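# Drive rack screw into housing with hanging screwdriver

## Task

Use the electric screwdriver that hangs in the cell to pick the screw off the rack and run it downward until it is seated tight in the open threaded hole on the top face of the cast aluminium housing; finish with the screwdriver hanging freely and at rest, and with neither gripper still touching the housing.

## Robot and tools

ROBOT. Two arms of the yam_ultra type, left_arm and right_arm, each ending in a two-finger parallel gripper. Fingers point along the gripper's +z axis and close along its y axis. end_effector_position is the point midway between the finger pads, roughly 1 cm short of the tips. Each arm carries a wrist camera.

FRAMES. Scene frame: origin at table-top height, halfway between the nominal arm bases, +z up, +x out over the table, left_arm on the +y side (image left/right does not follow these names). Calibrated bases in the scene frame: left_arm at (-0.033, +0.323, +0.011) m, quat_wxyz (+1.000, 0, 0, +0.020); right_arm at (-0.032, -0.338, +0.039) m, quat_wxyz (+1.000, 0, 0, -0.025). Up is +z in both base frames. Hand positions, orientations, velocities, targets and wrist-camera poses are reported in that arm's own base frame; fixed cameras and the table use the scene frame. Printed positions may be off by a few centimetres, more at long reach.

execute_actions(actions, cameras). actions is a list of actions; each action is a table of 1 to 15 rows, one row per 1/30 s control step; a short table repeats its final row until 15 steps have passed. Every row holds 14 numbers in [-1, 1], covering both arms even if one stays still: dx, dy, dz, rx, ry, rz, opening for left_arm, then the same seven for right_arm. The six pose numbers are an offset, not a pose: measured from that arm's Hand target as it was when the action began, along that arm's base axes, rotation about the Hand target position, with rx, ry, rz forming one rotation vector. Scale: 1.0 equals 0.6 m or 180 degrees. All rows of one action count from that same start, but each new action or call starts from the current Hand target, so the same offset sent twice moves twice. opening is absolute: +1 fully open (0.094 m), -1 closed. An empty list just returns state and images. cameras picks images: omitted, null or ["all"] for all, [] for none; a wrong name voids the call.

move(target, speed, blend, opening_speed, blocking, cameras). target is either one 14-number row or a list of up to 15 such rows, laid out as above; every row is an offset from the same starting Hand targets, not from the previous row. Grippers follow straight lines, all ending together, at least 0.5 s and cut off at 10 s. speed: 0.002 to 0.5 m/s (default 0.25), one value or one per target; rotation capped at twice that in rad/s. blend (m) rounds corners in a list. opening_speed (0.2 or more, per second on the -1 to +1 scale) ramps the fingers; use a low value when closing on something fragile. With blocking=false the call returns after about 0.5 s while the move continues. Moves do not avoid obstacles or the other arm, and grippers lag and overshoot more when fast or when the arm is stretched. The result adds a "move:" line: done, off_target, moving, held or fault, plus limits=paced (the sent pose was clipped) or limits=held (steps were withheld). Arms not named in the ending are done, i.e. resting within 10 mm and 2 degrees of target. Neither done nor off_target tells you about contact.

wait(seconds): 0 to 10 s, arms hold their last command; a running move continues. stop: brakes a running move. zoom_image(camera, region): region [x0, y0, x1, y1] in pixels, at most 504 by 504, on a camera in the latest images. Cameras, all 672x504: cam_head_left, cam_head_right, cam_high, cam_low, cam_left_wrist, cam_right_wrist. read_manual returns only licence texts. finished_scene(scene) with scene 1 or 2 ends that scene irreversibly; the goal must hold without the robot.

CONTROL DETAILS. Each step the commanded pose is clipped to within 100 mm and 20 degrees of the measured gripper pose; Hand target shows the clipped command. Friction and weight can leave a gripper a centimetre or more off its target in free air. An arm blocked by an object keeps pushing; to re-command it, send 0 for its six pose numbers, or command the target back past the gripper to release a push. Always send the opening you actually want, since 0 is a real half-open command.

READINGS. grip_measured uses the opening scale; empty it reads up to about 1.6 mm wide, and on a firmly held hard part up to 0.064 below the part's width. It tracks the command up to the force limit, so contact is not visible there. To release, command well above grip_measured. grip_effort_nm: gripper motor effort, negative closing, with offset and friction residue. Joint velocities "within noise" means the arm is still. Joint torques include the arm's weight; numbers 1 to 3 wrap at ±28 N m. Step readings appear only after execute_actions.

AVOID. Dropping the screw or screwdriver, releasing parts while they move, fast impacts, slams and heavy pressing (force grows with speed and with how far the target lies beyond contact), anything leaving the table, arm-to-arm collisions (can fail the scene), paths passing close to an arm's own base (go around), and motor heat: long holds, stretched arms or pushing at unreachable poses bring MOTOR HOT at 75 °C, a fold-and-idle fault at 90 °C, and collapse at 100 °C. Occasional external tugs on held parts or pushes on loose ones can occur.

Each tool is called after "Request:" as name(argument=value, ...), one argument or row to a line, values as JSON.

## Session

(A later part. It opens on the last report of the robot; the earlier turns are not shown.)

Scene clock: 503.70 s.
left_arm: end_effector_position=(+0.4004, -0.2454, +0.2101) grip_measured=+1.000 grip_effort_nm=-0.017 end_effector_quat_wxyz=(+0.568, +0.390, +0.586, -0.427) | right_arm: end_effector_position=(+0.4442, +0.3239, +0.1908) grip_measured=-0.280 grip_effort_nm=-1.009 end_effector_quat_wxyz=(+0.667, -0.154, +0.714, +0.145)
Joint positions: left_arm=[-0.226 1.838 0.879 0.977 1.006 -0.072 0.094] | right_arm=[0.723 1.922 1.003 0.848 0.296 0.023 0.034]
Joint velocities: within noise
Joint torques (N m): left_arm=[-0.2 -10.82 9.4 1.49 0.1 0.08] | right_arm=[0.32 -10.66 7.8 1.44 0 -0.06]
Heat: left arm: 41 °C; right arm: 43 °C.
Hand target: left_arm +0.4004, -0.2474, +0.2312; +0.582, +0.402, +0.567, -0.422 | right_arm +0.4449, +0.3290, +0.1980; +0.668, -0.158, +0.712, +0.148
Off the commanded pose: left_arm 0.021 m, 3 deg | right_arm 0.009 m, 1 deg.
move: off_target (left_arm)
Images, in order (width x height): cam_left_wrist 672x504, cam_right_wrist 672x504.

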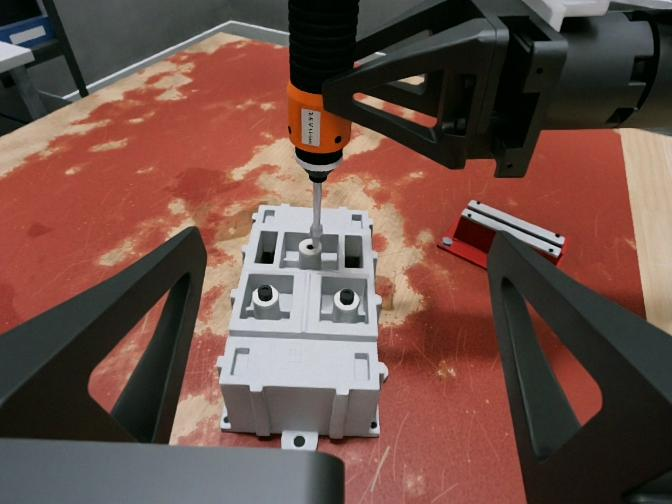

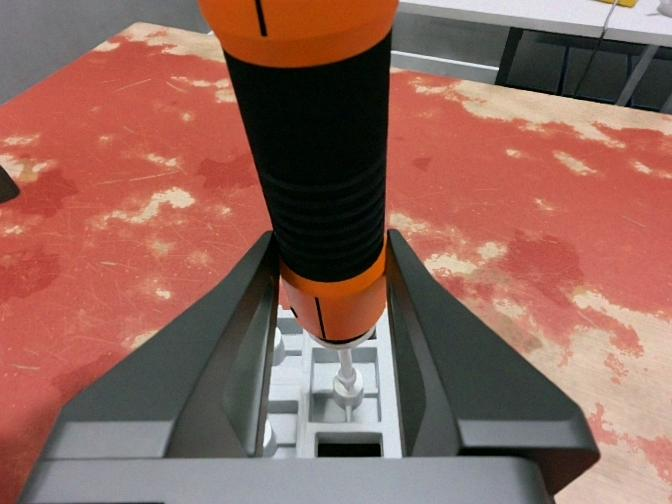

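Request:
move(
  target=[0,0,0,0,0,0,1,0.010,0.0015,0.005,0,0,0,-0.6],
  speed=0.05,
  cameras=["cam_left_wrist","cam_right_wrist"],
)

Request:
zoom_image(
  camera="cam_left_wrist",
  region=[280, 180, 350, 280],
)

Request:
zoom_image(
  camera="cam_right_wrist",
  region=[300, 330, 400, 460],
)

Scene clock: 519.40 s.
left_arm: end_effector_position=(+0.4004, -0.2454, +0.2101) grip_measured=+1.000 grip_effort_nm=-0.027 end_effector_quat_wxyz=(+0.568, +0.390, +0.586, -0.427) | right_arm: end_effector_position=(+0.4468, +0.3243, +0.1933) grip_measured=-0.280 grip_effort_nm=-1.013 end_effector_quat_wxyz=(+0.666, -0.153, +0.716, +0.144)
Joint positions: left_arm=[-0.226 1.838 0.879 0.976 1.006 -0.072 0.094] | right_arm=[0.72 1.922 1.018 0.829 0.296 0.024 0.034]
Joint velocities: within noise
Joint torques (N m): left_arm=[-0.17 -10.82 9.46 1.48 0.11 0.08] | right_arm=[-0.24 -9.85 8.9 1.42 -0.14 -0.07]
Heat: left arm: 41 °C; right arm: 42 °C.
Hand target: left_arm +0.4004, -0.2474, +0.2312; +0.582, +0.402, +0.567, -0.422 | right_arm +0.4509, +0.3299, +0.2009; +0.668, -0.158, +0.712, +0.148
Off the commanded pose: left_arm 0.021 m, 3 deg | right_arm 0.010 m, 1 deg.
move: off_target (left_arm)
Images, in order (width x height): cam_left_wrist 672x504, cam_right_wrist 672x504.

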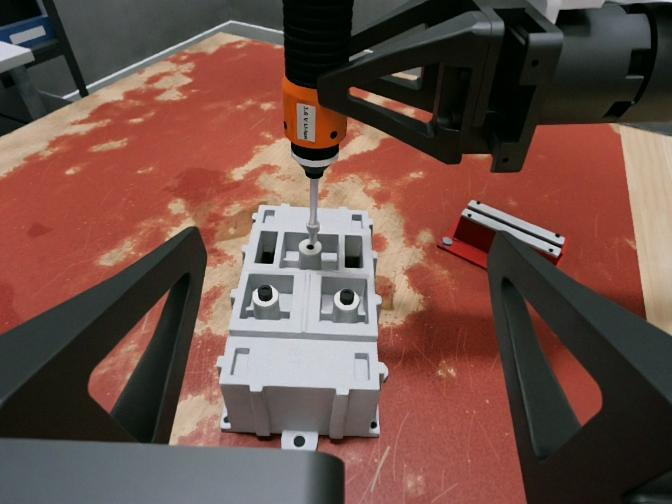

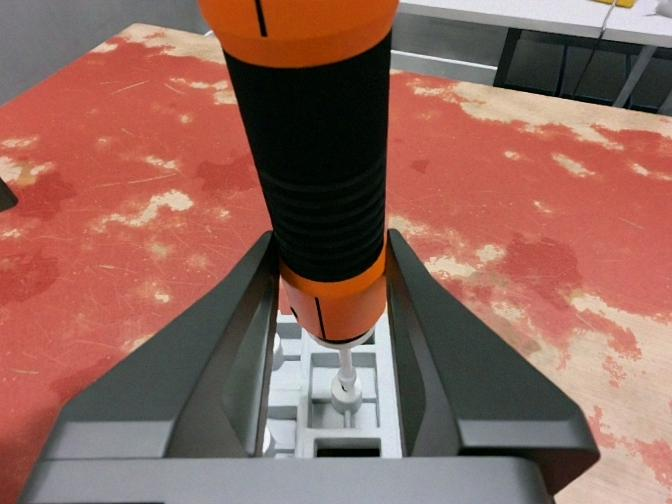

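Scaled by 5.040 from the camera's 672x504 image, which has a finer 960x720 frame.

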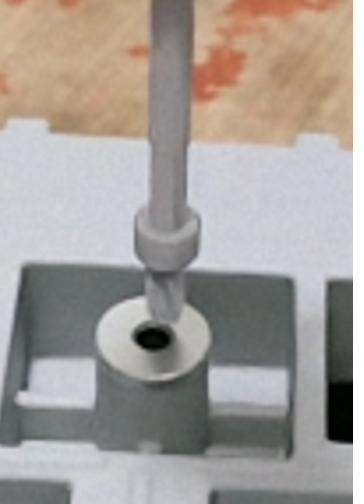

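Scaled by 3.877 from the camera's 672x504 image, which has a finer 960x720 frame.

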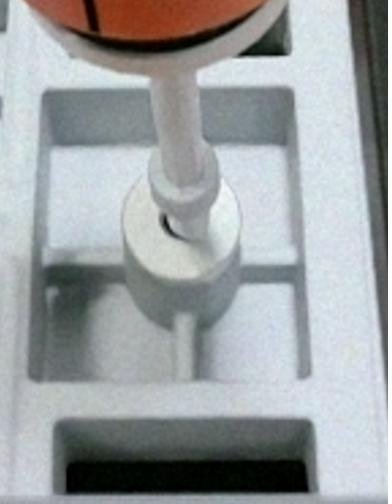

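Request:
move(
  target=[0,0,0,0,0,0,1,0.001,0.0085,0.007,0,0,0,-0.6],
  speed=0.05,
  cameras=["cam_left_wrist","cam_right_wrist"],
)

Request:
zoom_image(
  camera="cam_left_wrist",
  region=[280, 180, 350, 280],
)

Request:
zoom_image(
  camera="cam_right_wrist",
  region=[300, 330, 400, 460],
)

Scene clock: 545.37 s.
left_arm: end_effector_position=(+0.4004, -0.2454, +0.2101) grip_measured=+1.000 grip_effort_nm=-0.027 end_effector_quat_wxyz=(+0.568, +0.390, +0.586, -0.427) | right_arm: end_effector_position=(+0.4496, +0.3267, +0.1983) grip_measured=-0.280 grip_effort_nm=-1.009 end_effector_quat_wxyz=(+0.667, -0.153, +0.715, +0.144)
Joint positions: left_arm=[-0.226 1.838 0.879 0.976 1.006 -0.072 0.094] | right_arm=[0.72 1.922 1.042 0.807 0.296 0.024 0.034]
Joint velocities: within noise
Joint torques (N m): left_arm=[-0.2 -10.8 9.46 1.5 0.11 0.09] | right_arm=[0.76 -9.84 8.88 1.47 -0.06 -0.03]
Heat: left arm: 41 °C; right arm: 42 °C.
Hand target: left_arm +0.4004, -0.2474, +0.2312; +0.582, +0.402, +0.567, -0.422 | right_arm +0.4515, +0.3350, +0.2051; +0.668, -0.158, +0.712, +0.148
Off the commanded pose: left_arm 0.021 m, 3 deg | right_arm 0.011 m, 1 deg.
move: off_target (left_arm, right_arm)
Images, in order (width x height): cam_left_wrist 672x504, cam_right_wrist 672x504.

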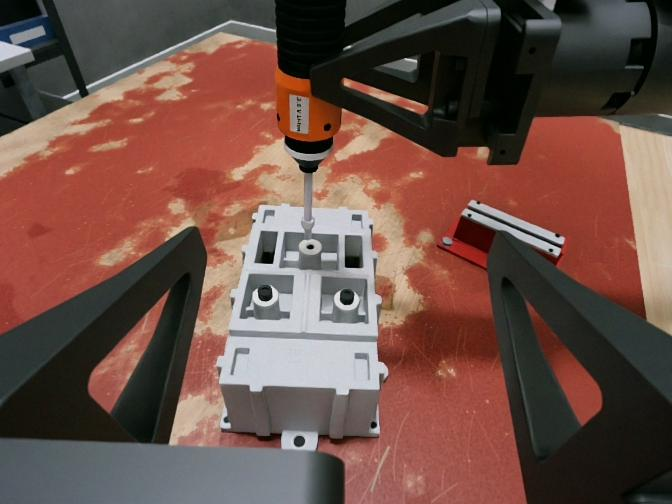

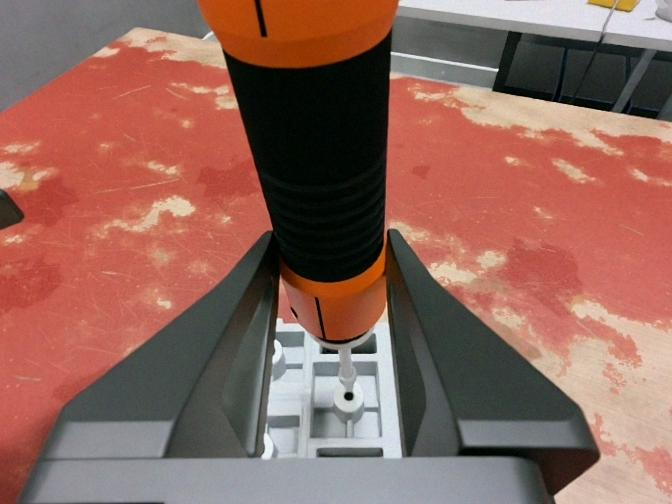

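Scaled by 5.040 from the camera's 672x504 image, which has a finer 960x720 frame.

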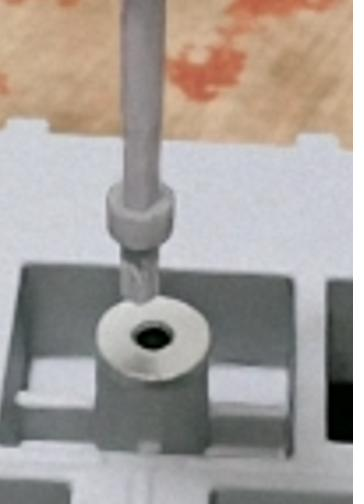

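Scaled by 3.877 from the camera's 672x504 image, which has a finer 960x720 frame.

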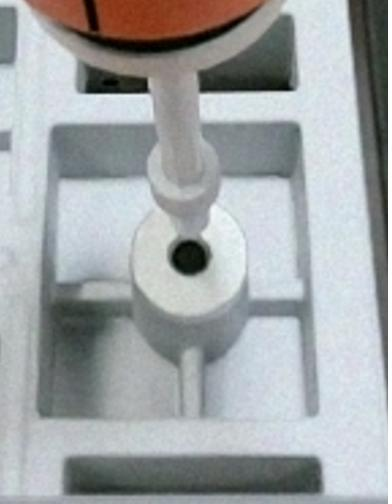

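Request:
move(
  target=[0,0,0,0,0,0,1,-0.005,-0.0005,-0.006,0,0,0,-0.6],
  speed=0.05,
  cameras=["cam_left_wrist","cam_right_wrist"],
)

Request:
zoom_image(
  camera="cam_left_wrist",
  region=[280, 180, 350, 280],
)

Request:
zoom_image(
  camera="cam_right_wrist",
  region=[300, 330, 400, 460],
)

Scene clock: 561.87 s.
left_arm: end_effector_position=(+0.4004, -0.2454, +0.2101) grip_measured=+1.000 grip_effort_nm=-0.027 end_effector_quat_wxyz=(+0.568, +0.390, +0.586, -0.427) | right_arm: end_effector_position=(+0.4488, +0.3278, +0.1981) grip_measured=-0.280 grip_effort_nm=-1.009 end_effector_quat_wxyz=(+0.666, -0.154, +0.715, +0.145)
Joint positions: left_arm=[-0.226 1.838 0.879 0.976 1.006 -0.072 0.094] | right_arm=[0.723 1.922 1.042 0.806 0.296 0.024 0.034]
Joint velocities: within noise
Joint torques (N m): left_arm=[-0.24 -10.81 9.46 1.47 0.11 0.09] | right_arm=[0.91 -9.7 7.56 1.59 0.02 -0.06]
Heat: left arm: 42 °C; right arm: 42 °C.
Hand target: left_arm +0.4004, -0.2474, +0.2312; +0.582, +0.402, +0.567, -0.422 | right_arm +0.4486, +0.3346, +0.2015; +0.668, -0.158, +0.712, +0.148
Off the commanded pose: left_arm 0.021 m, 3 deg | right_arm 0.008 m, 1 deg.
move: off_target (left_arm)
Images, in order (width x height): cam_left_wrist 672x504, cam_right_wrist 672x504.

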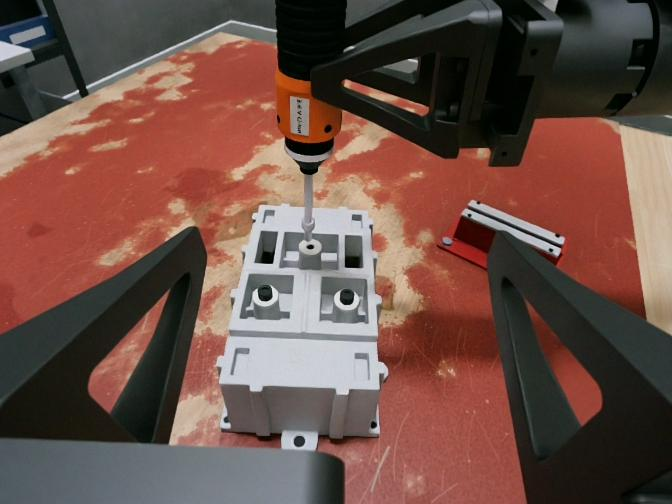

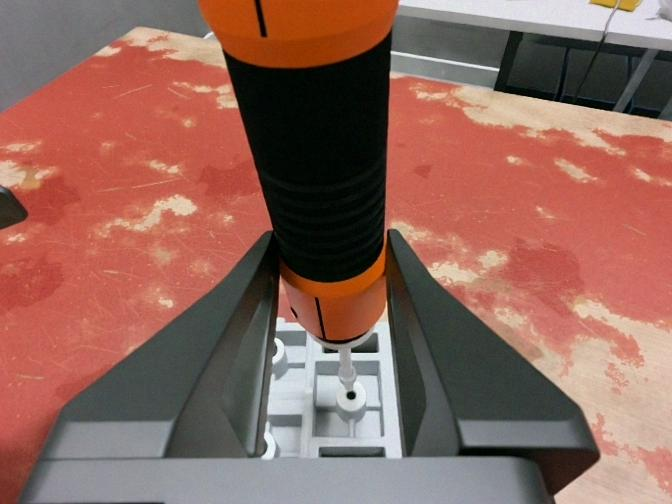

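Scaled by 5.040 from the camera's 672x504 image, which has a finer 960x720 frame.

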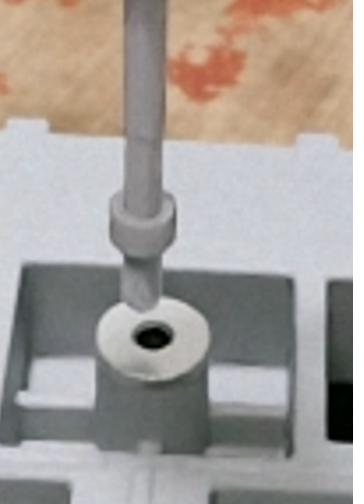

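Scaled by 3.877 from the camera's 672x504 image, which has a finer 960x720 frame.

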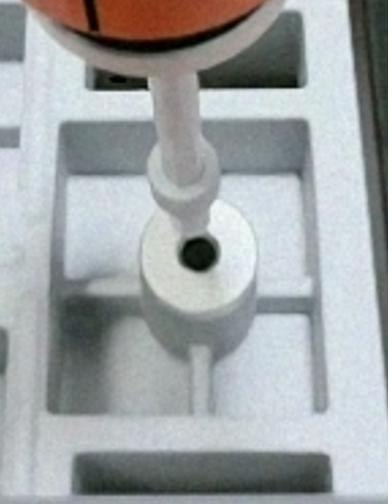

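Request:
move(
  target=[0,0,0,0,0,0,1,-0.0035,-0.007,-0.008,0,0,0,-0.6],
  speed=0.05,
  cameras=["cam_left_wrist","cam_right_wrist"],
)

Request:
zoom_image(
  camera="cam_left_wrist",
  region=[280, 180, 350, 280],
)

Request:
zoom_image(
  camera="cam_right_wrist",
  region=[300, 330, 400, 460],
)

Scene clock: 575.07 s.
left_arm: end_effector_position=(+0.4004, -0.2454, +0.2101) grip_measured=+1.000 grip_effort_nm=-0.022 end_effector_quat_wxyz=(+0.568, +0.390, +0.586, -0.427) | right_arm: end_effector_position=(+0.4489, +0.3279, +0.2001) grip_measured=-0.280 grip_effort_nm=-1.013 end_effector_quat_wxyz=(+0.669, -0.152, +0.713, +0.146)
Joint positions: left_arm=[-0.226 1.838 0.879 0.976 1.006 -0.072 0.094] | right_arm=[0.723 1.922 1.042 0.815 0.296 0.024 0.034]
Joint velocities: within noise
Joint torques (N m): left_arm=[-0.18 -10.82 9.44 1.49 0.11 0.09] | right_arm=[0.46 -9.92 5.44 1.74 -0.04 -0.09]
Heat: left arm: 42 °C; right arm: 43 °C.
Hand target: left_arm +0.4004, -0.2474, +0.2312; +0.582, +0.402, +0.567, -0.422 | right_arm +0.4465, +0.3304, +0.1967; +0.668, -0.158, +0.712, +0.148
Off the commanded pose: left_arm 0.021 m, 3 deg | right_arm 0.005 m, 1 deg.
move: off_target (left_arm)
Images, in order (width x height): cam_left_wrist 672x504, cam_right_wrist 672x504.

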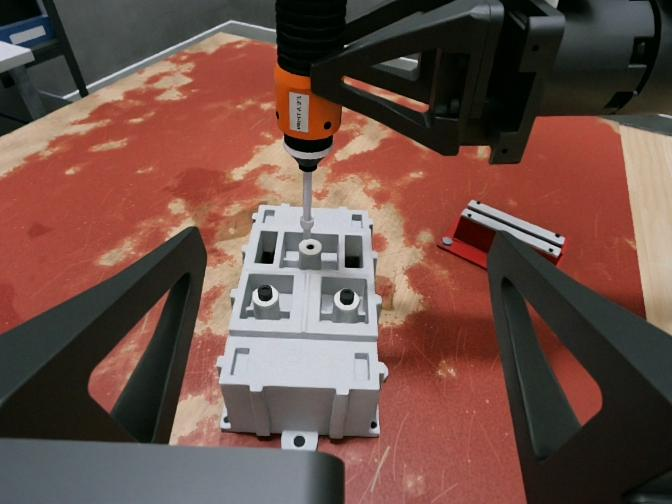

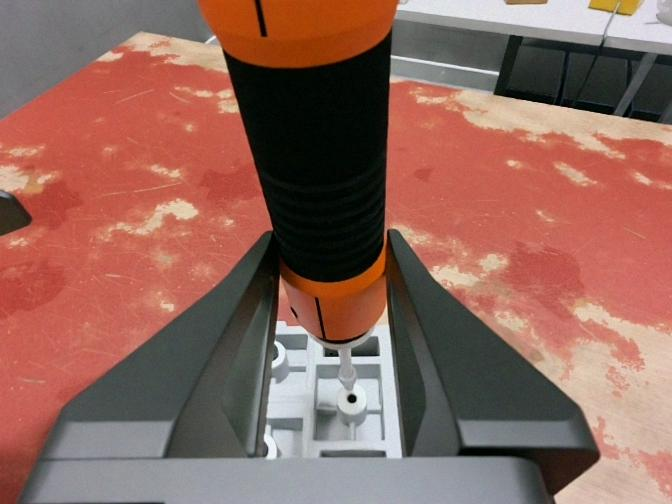

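Scaled by 5.040 from the camera's 672x504 image, which has a finer 960x720 frame.

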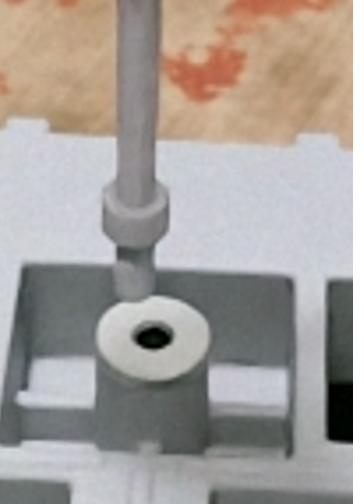

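Scaled by 3.877 from the camera's 672x504 image, which has a finer 960x720 frame.

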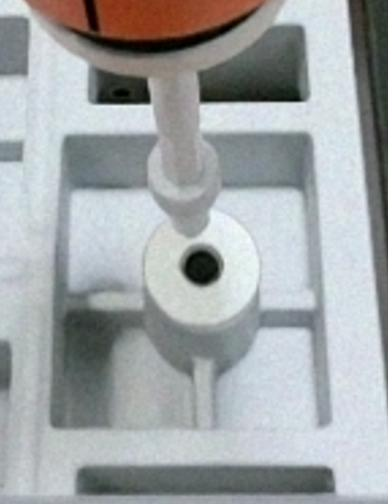

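Request:
move(
  target=[
    [0,0,0,0,0,0,1,-0.017,-0.02,0.05,0,0,0,-0.6],
    [0,0,0,0,0,0,1,0.0,0.0,0.0,0,0,0,-0.6],
  ],
  speed=0.05,
  cameras=["cam_left_wrist","cam_right_wrist"],
)

Request:
zoom_image(
  camera="cam_left_wrist",
  region=[280, 180, 350, 280],
)

Request:
zoom_image(
  camera="cam_right_wrist",
  region=[300, 330, 400, 460],
)

Scene clock: 597.33 s.
left_arm: end_effector_position=(+0.4004, -0.2454, +0.2101) grip_measured=+1.000 grip_effort_nm=-0.032 end_effector_quat_wxyz=(+0.568, +0.390, +0.586, -0.427) | right_arm: end_effector_position=(+0.4473, +0.3264, +0.1991) grip_measured=-0.280 grip_effort_nm=-1.009 end_effector_quat_wxyz=(+0.668, -0.153, +0.714, +0.146)
Joint positions: left_arm=[-0.226 1.838 0.879 0.976 1.006 -0.072 0.094] | right_arm=[0.723 1.916 1.032 0.815 0.296 0.024 0.034]
Joint velocities: within noise
Joint torques (N m): left_arm=[-0.21 -10.84 9.44 1.48 0.1 0.08] | right_arm=[0.24 -9.22 6.13 1.77 -0.03 -0.04]
Heat: left arm: 42 °C; right arm: 44 °C.
Hand target: left_arm +0.4004, -0.2474, +0.2312; +0.582, +0.402, +0.567, -0.422 | right_arm +0.4464, +0.3304, +0.1966; +0.668, -0.158, +0.712, +0.148
Off the commanded pose: left_arm 0.021 m, 3 deg | right_arm 0.005 m, 1 deg.
move: off_target (left_arm)
Images, in order (width x height): cam_left_wrist 672x504, cam_right_wrist 672x504.

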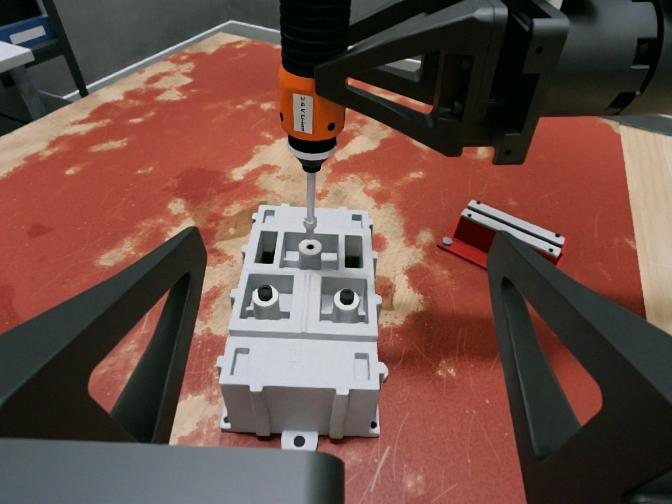

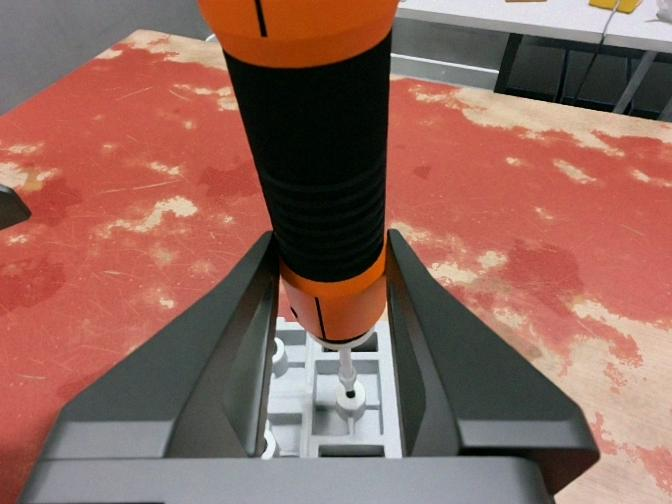

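Scaled by 5.040 from the camera's 672x504 image, which has a finer 960x720 frame.

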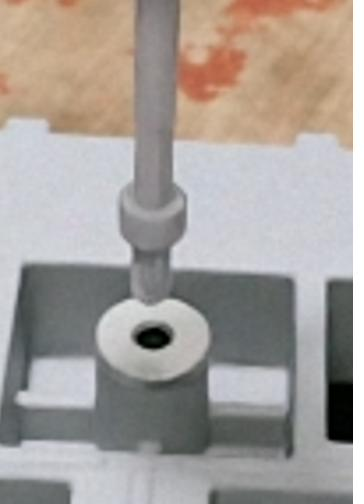

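Scaled by 3.877 from the camera's 672x504 image, which has a finer 960x720 frame.

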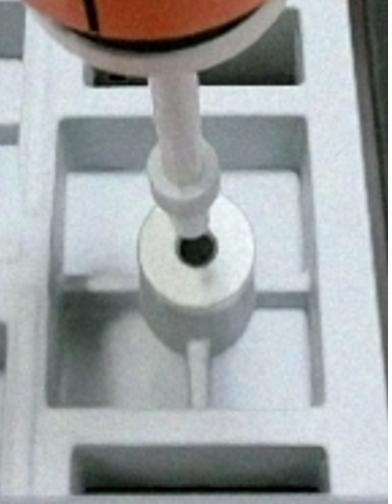

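Request:
move(
  target=[
    [0,0,0,0,0,0,1,-0.017,-0.02,0.05,0,0,0,-0.6],
    [0,0,0,0,0,0,1,-0.001,-0.0,-0.012,0,0,0,-0.6],
  ],
  speed=0.05,
  cameras=["cam_left_wrist","cam_right_wrist"],
)

Request:
zoom_image(
  camera="cam_left_wrist",
  region=[280, 180, 350, 280],
)

Request:
zoom_image(
  camera="cam_right_wrist",
  region=[300, 330, 400, 460],
)

Scene clock: 607.23 s.
left_arm: end_effector_position=(+0.4004, -0.2454, +0.2101) grip_measured=+1.000 grip_effort_nm=-0.032 end_effector_quat_wxyz=(+0.568, +0.390, +0.586, -0.427) | right_arm: end_effector_position=(+0.4482, +0.3273, +0.1971) grip_measured=-0.280 grip_effort_nm=-1.009 end_effector_quat_wxyz=(+0.671, -0.151, +0.710, +0.148)
Joint positions: left_arm=[-0.226 1.838 0.879 0.976 1.006 -0.072 0.094] | right_arm=[0.723 1.931 1.03 0.844 0.296 0.024 0.034]
Joint velocities: within noise
Joint torques (N m): left_arm=[-0.18 -10.85 9.44 1.48 0.1 0.08] | right_arm=[0.61 -9.33 5.16 1.77 0.01 -0.04]
Heat: left arm: 42 °C; right arm: 44 °C.
Hand target: left_arm +0.4004, -0.2474, +0.2312; +0.582, +0.402, +0.567, -0.422 | right_arm +0.4458, +0.3304, +0.1896; +0.668, -0.158, +0.712, +0.148
Off the commanded pose: left_arm 0.021 m, 3 deg | right_arm 0.009 m, 1 deg.
move: off_target (left_arm)
Images, in order (width x height): cam_left_wrist 672x504, cam_right_wrist 672x504.

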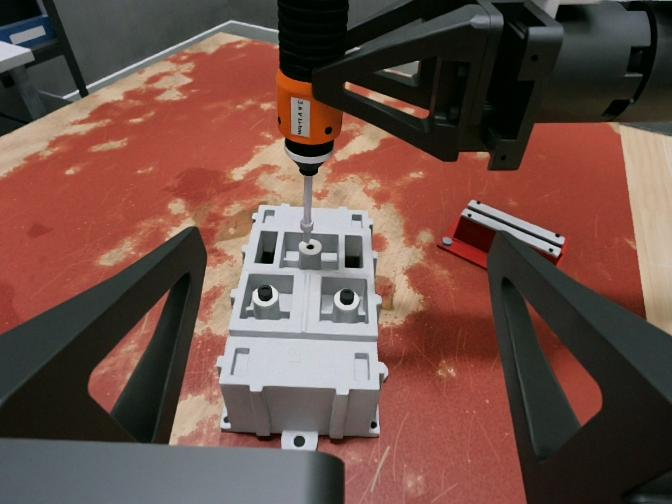

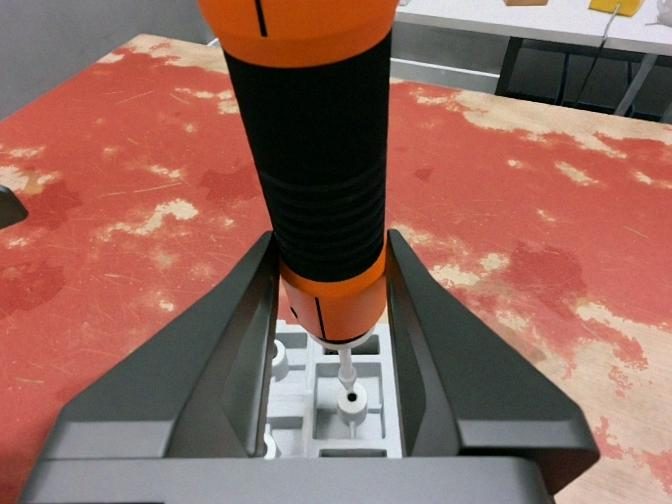

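Scaled by 5.040 from the camera's 672x504 image, which has a finer 960x720 frame.

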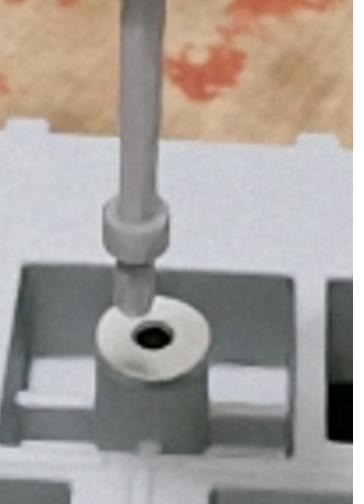

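Scaled by 3.877 from the camera's 672x504 image, which has a finer 960x720 frame.

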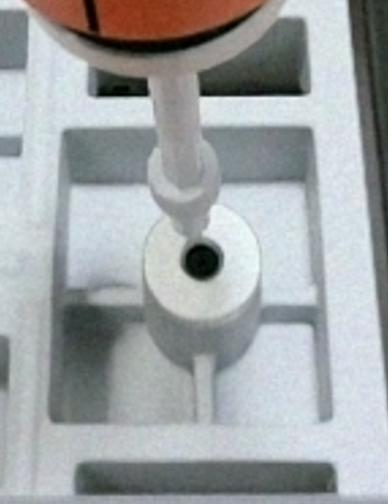

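Request:
move(
  target=[
    [0,0,0,0,0,0,1,-0.017,-0.02,0.05,-0.0012,0.0025,0,-0.6],
    [0,0,0,0,0,0,1,-0.0025,-0.003,-0.010,-0.0012,0.0025,0,-0.6],
  ],
  speed=0.05,
  cameras=["cam_left_wrist","cam_right_wrist"],
)

Request:
zoom_image(
  camera="cam_left_wrist",
  region=[280, 180, 350, 280],
)

Request:
zoom_image(
  camera="cam_right_wrist",
  region=[300, 330, 400, 460],
)

Scene clock: 617.70 s.
left_arm: end_effector_position=(+0.4004, -0.2454, +0.2101) grip_measured=+1.000 grip_effort_nm=-0.027 end_effector_quat_wxyz=(+0.568, +0.390, +0.586, -0.427) | right_arm: end_effector_position=(+0.4469, +0.3261, +0.1926) grip_measured=-0.280 grip_effort_nm=-1.009 end_effector_quat_wxyz=(+0.669, -0.151, +0.712, +0.148)
Joint positions: left_arm=[-0.226 1.838 0.879 0.976 1.006 -0.072 0.094] | right_arm=[0.723 1.934 1.018 0.853 0.296 0.026 0.034]
Joint velocities: within noise
Joint torques (N m): left_arm=[-0.21 -10.82 9.44 1.49 0.11 0.08] | right_arm=[0.44 -9.2 5.05 1.75 -0.03 -0.05]
Heat: left arm: 43 °C; right arm: 44 °C.
Hand target: left_arm +0.4004, -0.2474, +0.2312; +0.582, +0.402, +0.567, -0.422 | right_arm +0.4444, +0.3286, +0.1836; +0.665, -0.158, +0.715, +0.147
Off the commanded pose: left_arm 0.021 m, 3 deg | right_arm 0.010 m, 1 deg.
move: off_target (left_arm)
Images, in order (width x height): cam_left_wrist 672x504, cam_right_wrist 672x504.

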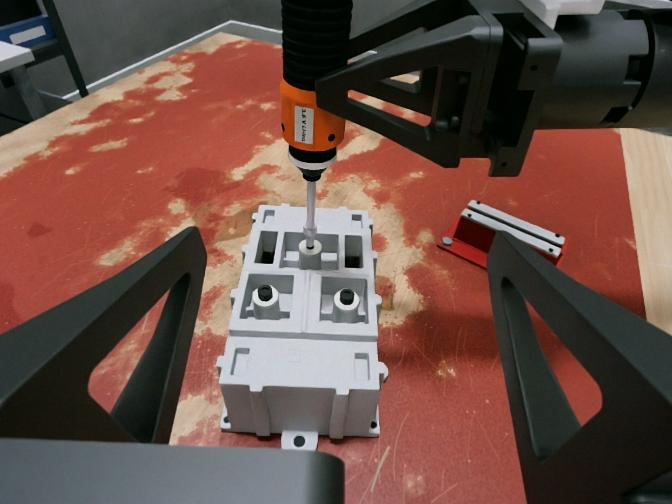

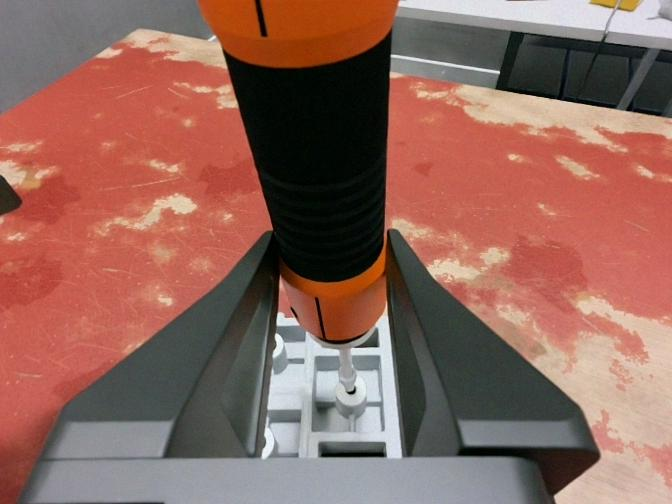

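Scaled by 5.040 from the camera's 672x504 image, which has a finer 960x720 frame.

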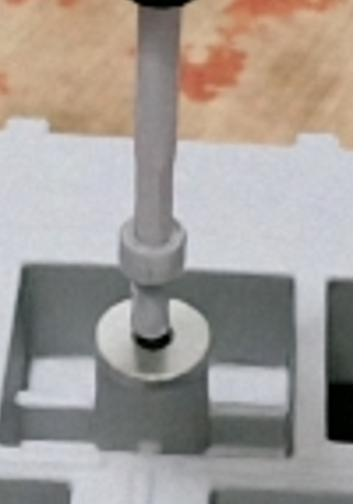

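Scaled by 3.877 from the camera's 672x504 image, which has a finer 960x720 frame.

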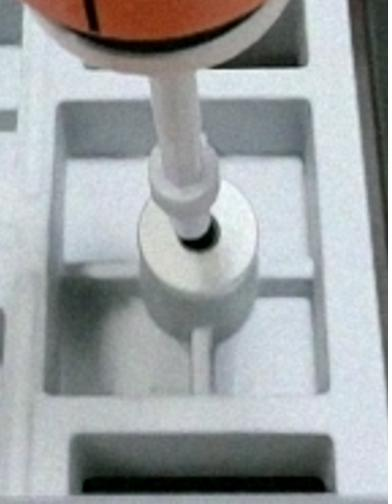

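Request:
move(
  target=[0,0,0,0,0,0,1,0,-0.001,-0.012,0,0,0,-0.6],
  speed=0.03,
  cameras=["cam_left_wrist","cam_right_wrist"],
)

Request:
zoom_image(
  camera="cam_left_wrist",
  region=[280, 180, 350, 280],
)

Request:
zoom_image(
  camera="cam_right_wrist",
  region=[300, 330, 400, 460],
)

Scene clock: 624.37 s.
left_arm: end_effector_position=(+0.4004, -0.2454, +0.2101) grip_measured=+1.000 grip_effort_nm=-0.037 end_effector_quat_wxyz=(+0.568, +0.390, +0.586, -0.427) | right_arm: end_effector_position=(+0.4470, +0.3262, +0.1896) grip_measured=-0.280 grip_effort_nm=-1.009 end_effector_quat_wxyz=(+0.673, -0.150, +0.709, +0.149)
Joint positions: left_arm=[-0.226 1.838 0.879 0.976 1.006 -0.072 0.094] | right_arm=[0.723 1.947 1.01 0.883 0.296 0.026 0.034]
Joint velocities: within noise
Joint torques (N m): left_arm=[-0.17 -10.8 9.44 1.49 0.11 0.09] | right_arm=[0.27 -8.98 4.64 1.74 -0.07 -0.1]
Heat: left arm: 43 °C; right arm: 44 °C.
Hand target: left_arm +0.4004, -0.2474, +0.2312; +0.582, +0.402, +0.567, -0.422 | right_arm +0.4443, +0.3280, +0.1762; +0.665, -0.158, +0.715, +0.147
Off the commanded pose: left_arm 0.021 m, 3 deg | right_arm 0.014 m, 1 deg.
move: off_target (left_arm, right_arm)
Images, in order (width x height): cam_left_wrist 672x504, cam_right_wrist 672x504.

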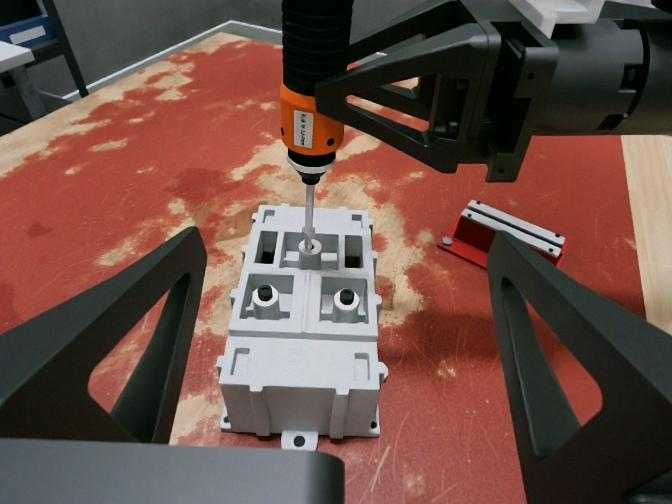

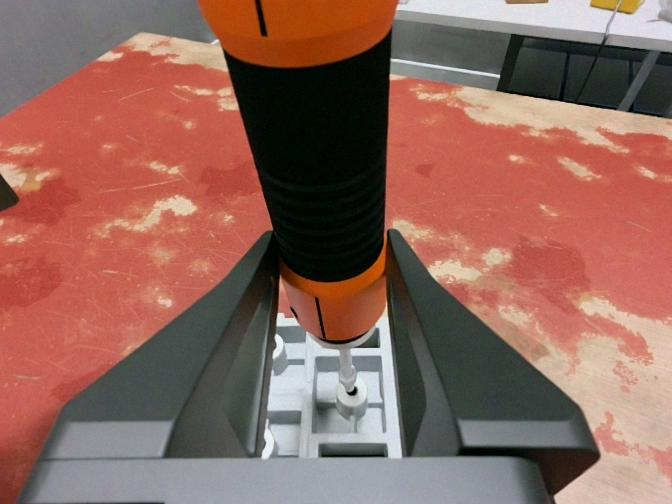

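Scaled by 5.040 from the camera's 672x504 image, which has a finer 960x720 frame.

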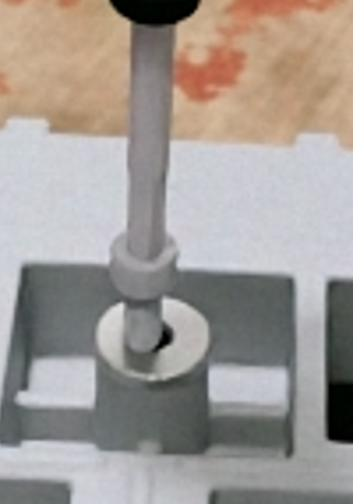

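Scaled by 3.877 from the camera's 672x504 image, which has a finer 960x720 frame.

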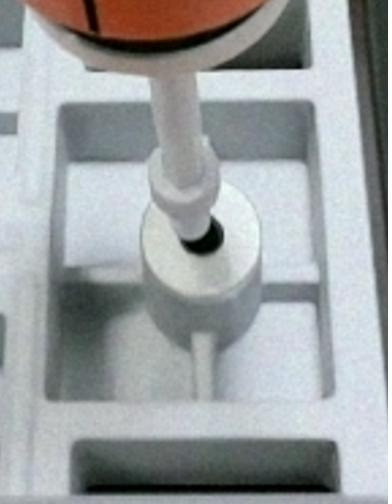

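Request:
move(
  target=[0,0,0,0,0,0,1,0.0,-0.002,-0.006,-0.002,0.0042,0,-0.6],
  speed=0.03,
  cameras=["cam_left_wrist","cam_right_wrist"],
)

Request:
zoom_image(
  camera="cam_left_wrist",
  region=[280, 180, 350, 280],
)

Request:
zoom_image(
  camera="cam_right_wrist",
  region=[300, 330, 400, 460],
)

Scene clock: 634.77 s.
left_arm: end_effector_position=(+0.4004, -0.2454, +0.2101) grip_measured=+1.000 grip_effort_nm=-0.027 end_effector_quat_wxyz=(+0.568, +0.390, +0.586, -0.427) | right_arm: end_effector_position=(+0.4470, +0.3262, +0.1896) grip_measured=-0.280 grip_effort_nm=-1.009 end_effector_quat_wxyz=(+0.672, -0.148, +0.709, +0.150)
Joint positions: left_arm=[-0.226 1.838 0.879 0.976 1.006 -0.072 0.094] | right_arm=[0.723 1.947 1.01 0.883 0.296 0.029 0.034]
Joint velocities: within noise
Joint torques (N m): left_arm=[-0.2 -10.82 9.43 1.5 0.1 0.08] | right_arm=[0.01 -9.03 4.41 1.6 -0.08 -0.03]
Heat: left arm: 43 °C; right arm: 44 °C.
Hand target: left_arm +0.4004, -0.2474, +0.2312; +0.582, +0.402, +0.567, -0.422 | right_arm +0.4443, +0.3268, +0.1726; +0.660, -0.160, +0.720, +0.146
Off the commanded pose: left_arm 0.021 m, 3 deg | right_arm 0.017 m, 2 deg.
move: off_target (left_arm, right_arm)
Images, in order (width x height): cam_left_wrist 672x504, cam_right_wrist 672x504.

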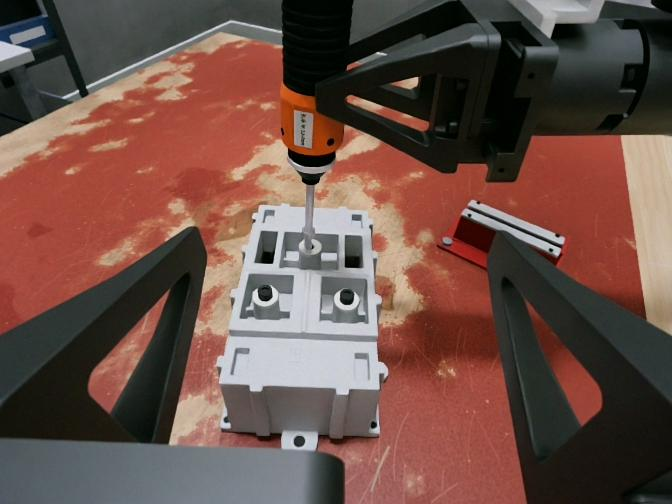

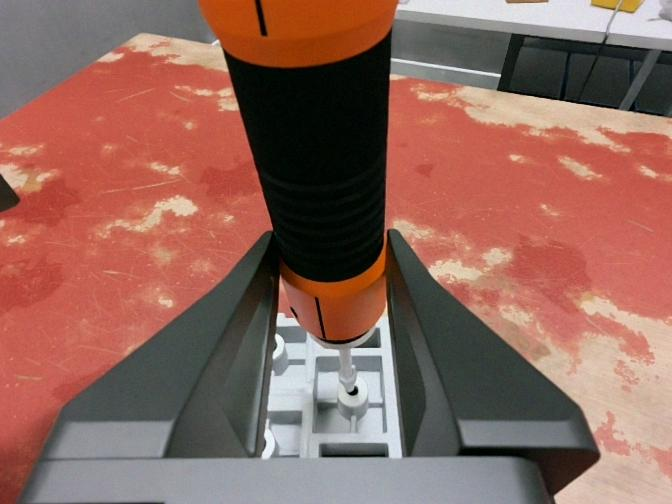

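Scaled by 5.040 from the camera's 672x504 image, which has a finer 960x720 frame.

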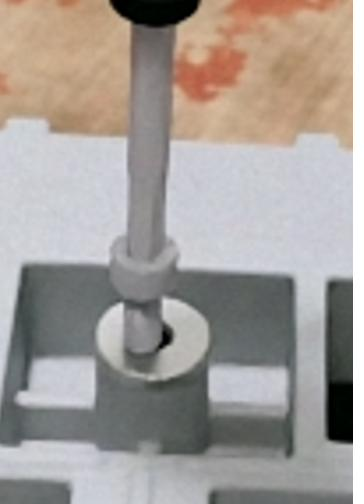

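Scaled by 3.877 from the camera's 672x504 image, which has a finer 960x720 frame.

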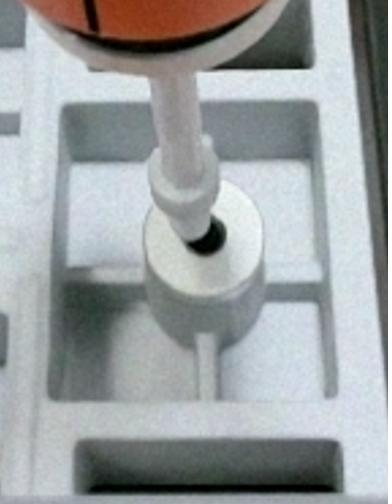

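Request:
move(
  target=[
    [0,0,0,0,0,0,1,-0.017,-0.018,0.08,0,0,0,-0.6],
    [0,0,0,0,0,0,1,0.0008,0.003,-0.0043,0,0,0,-0.6],
  ],
  speed=0.05,
  cameras=["cam_left_wrist","cam_right_wrist"],
)

Request:
zoom_image(
  camera="cam_left_wrist",
  region=[280, 180, 350, 280],
)

Request:
zoom_image(
  camera="cam_right_wrist",
  region=[300, 330, 400, 460],
)

Scene clock: 654.37 s.
left_arm: end_effector_position=(+0.4004, -0.2454, +0.2101) grip_measured=+1.000 grip_effort_nm=-0.022 end_effector_quat_wxyz=(+0.568, +0.390, +0.586, -0.427) | right_arm: end_effector_position=(+0.4473, +0.3265, +0.1888) grip_measured=-0.280 grip_effort_nm=-1.009 end_effector_quat_wxyz=(+0.673, -0.148, +0.709, +0.151)
Joint positions: left_arm=[-0.226 1.838 0.879 0.976 1.006 -0.072 0.094] | right_arm=[0.723 1.951 1.01 0.89 0.296 0.03 0.034]
Joint velocities: within noise
Joint torques (N m): left_arm=[-0.2 -10.84 9.42 1.49 0.11 0.09] | right_arm=[0.51 -8.65 4.75 1.62 -0.05 -0.04]
Heat: left arm: 43 °C; right arm: 44 °C.
Hand target: left_arm +0.4004, -0.2474, +0.2312; +0.582, +0.402, +0.567, -0.422 | right_arm +0.4448, +0.3286, +0.1700; +0.660, -0.160, +0.720, +0.146
Off the commanded pose: left_arm 0.021 m, 3 deg | right_arm 0.019 m, 2 deg.
move: off_target (left_arm, right_arm)
Images, in order (width x height): cam_left_wrist 672x504, cam_right_wrist 672x504.

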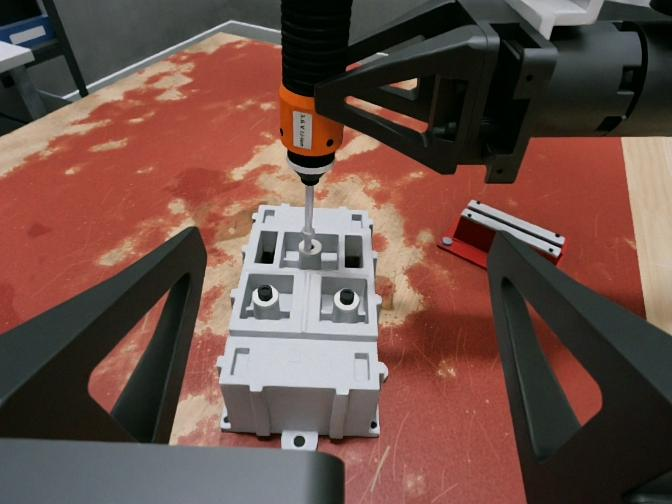

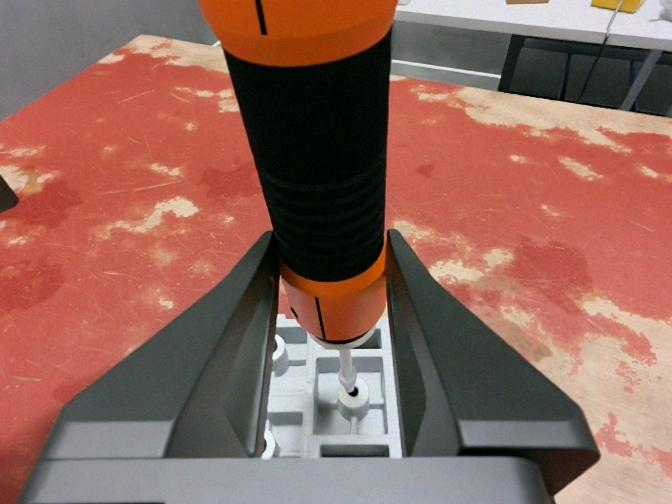

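Scaled by 5.040 from the camera's 672x504 image, which has a finer 960x720 frame.

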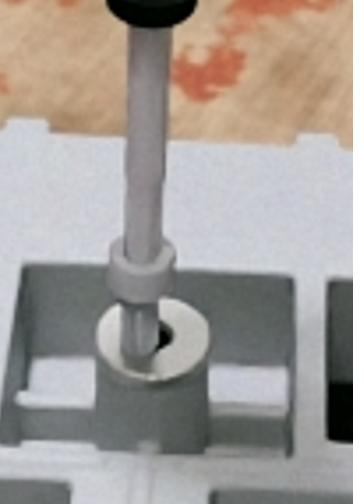

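Scaled by 3.877 from the camera's 672x504 image, which has a finer 960x720 frame.

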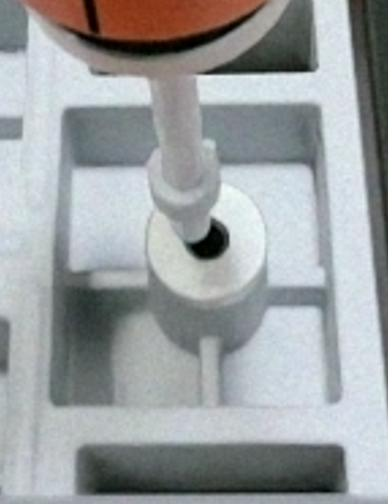

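Request:
move(
  target=[
    [0,0,0,0,0,0,1,-0.020,-0.024,0.08,0,0,0,-0.6],
    [0,0,0,0,0,0,1,-0.0017,-0.004,0.008,0,0,0,-0.6],
  ],
  speed=0.05,
  cameras=["cam_left_wrist","cam_right_wrist"],
)

Request:
zoom_image(
  camera="cam_left_wrist",
  region=[280, 180, 350, 280],
)

Request:
zoom_image(
  camera="cam_right_wrist",
  region=[300, 330, 400, 460],
)

Scene clock: 680.43 s.
left_arm: end_effector_position=(+0.4004, -0.2454, +0.2101) grip_measured=+1.000 grip_effort_nm=-0.017 end_effector_quat_wxyz=(+0.568, +0.390, +0.586, -0.427) | right_arm: end_effector_position=(+0.4449, +0.3243, +0.1892) grip_measured=-0.280 grip_effort_nm=-1.013 end_effector_quat_wxyz=(+0.669, -0.150, +0.712, +0.149)
Joint positions: left_arm=[-0.226 1.838 0.879 0.976 1.006 -0.072 0.094] | right_arm=[0.723 1.934 1 0.87 0.296 0.031 0.034]
Joint velocities: within noise
Joint torques (N m): left_arm=[-0.21 -10.82 9.48 1.49 0.11 0.07] | right_arm=[0.01 -8.61 5.15 1.65 -0.09 -0.07]
Heat: left arm: 44 °C; right arm: 43 °C.
Hand target: left_arm +0.4004, -0.2474, +0.2312; +0.582, +0.402, +0.567, -0.422 | right_arm +0.4438, +0.3262, +0.1749; +0.660, -0.159, +0.720, +0.146
Off the commanded pose: left_arm 0.021 m, 3 deg | right_arm 0.015 m, 2 deg.
move: off_target (left_arm, right_arm)
Images, in order (width x height): cam_left_wrist 672x504, cam_right_wrist 672x504.

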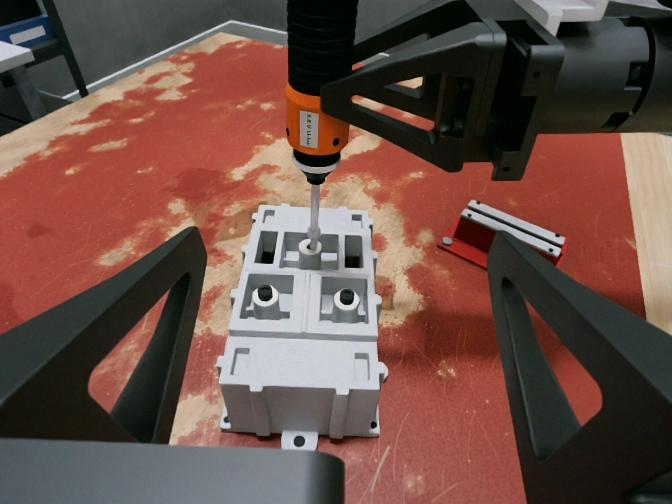

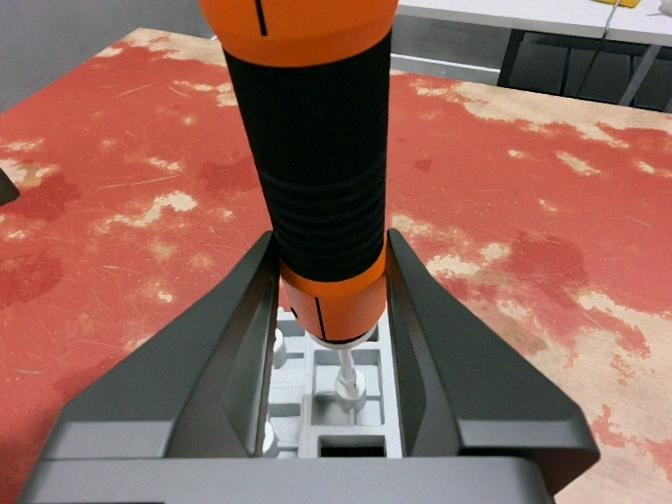

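Scaled by 5.040 from the camera's 672x504 image, which has a finer 960x720 frame.

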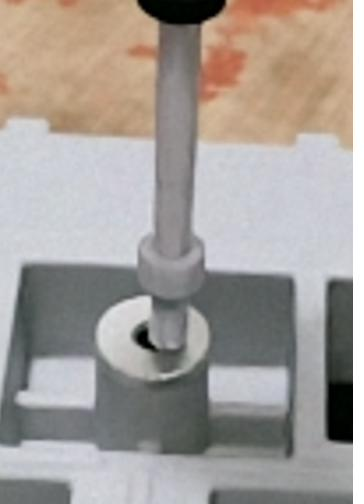

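Scaled by 3.877 from the camera's 672x504 image, which has a finer 960x720 frame.

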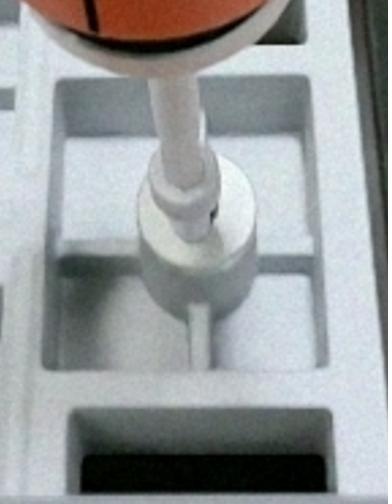

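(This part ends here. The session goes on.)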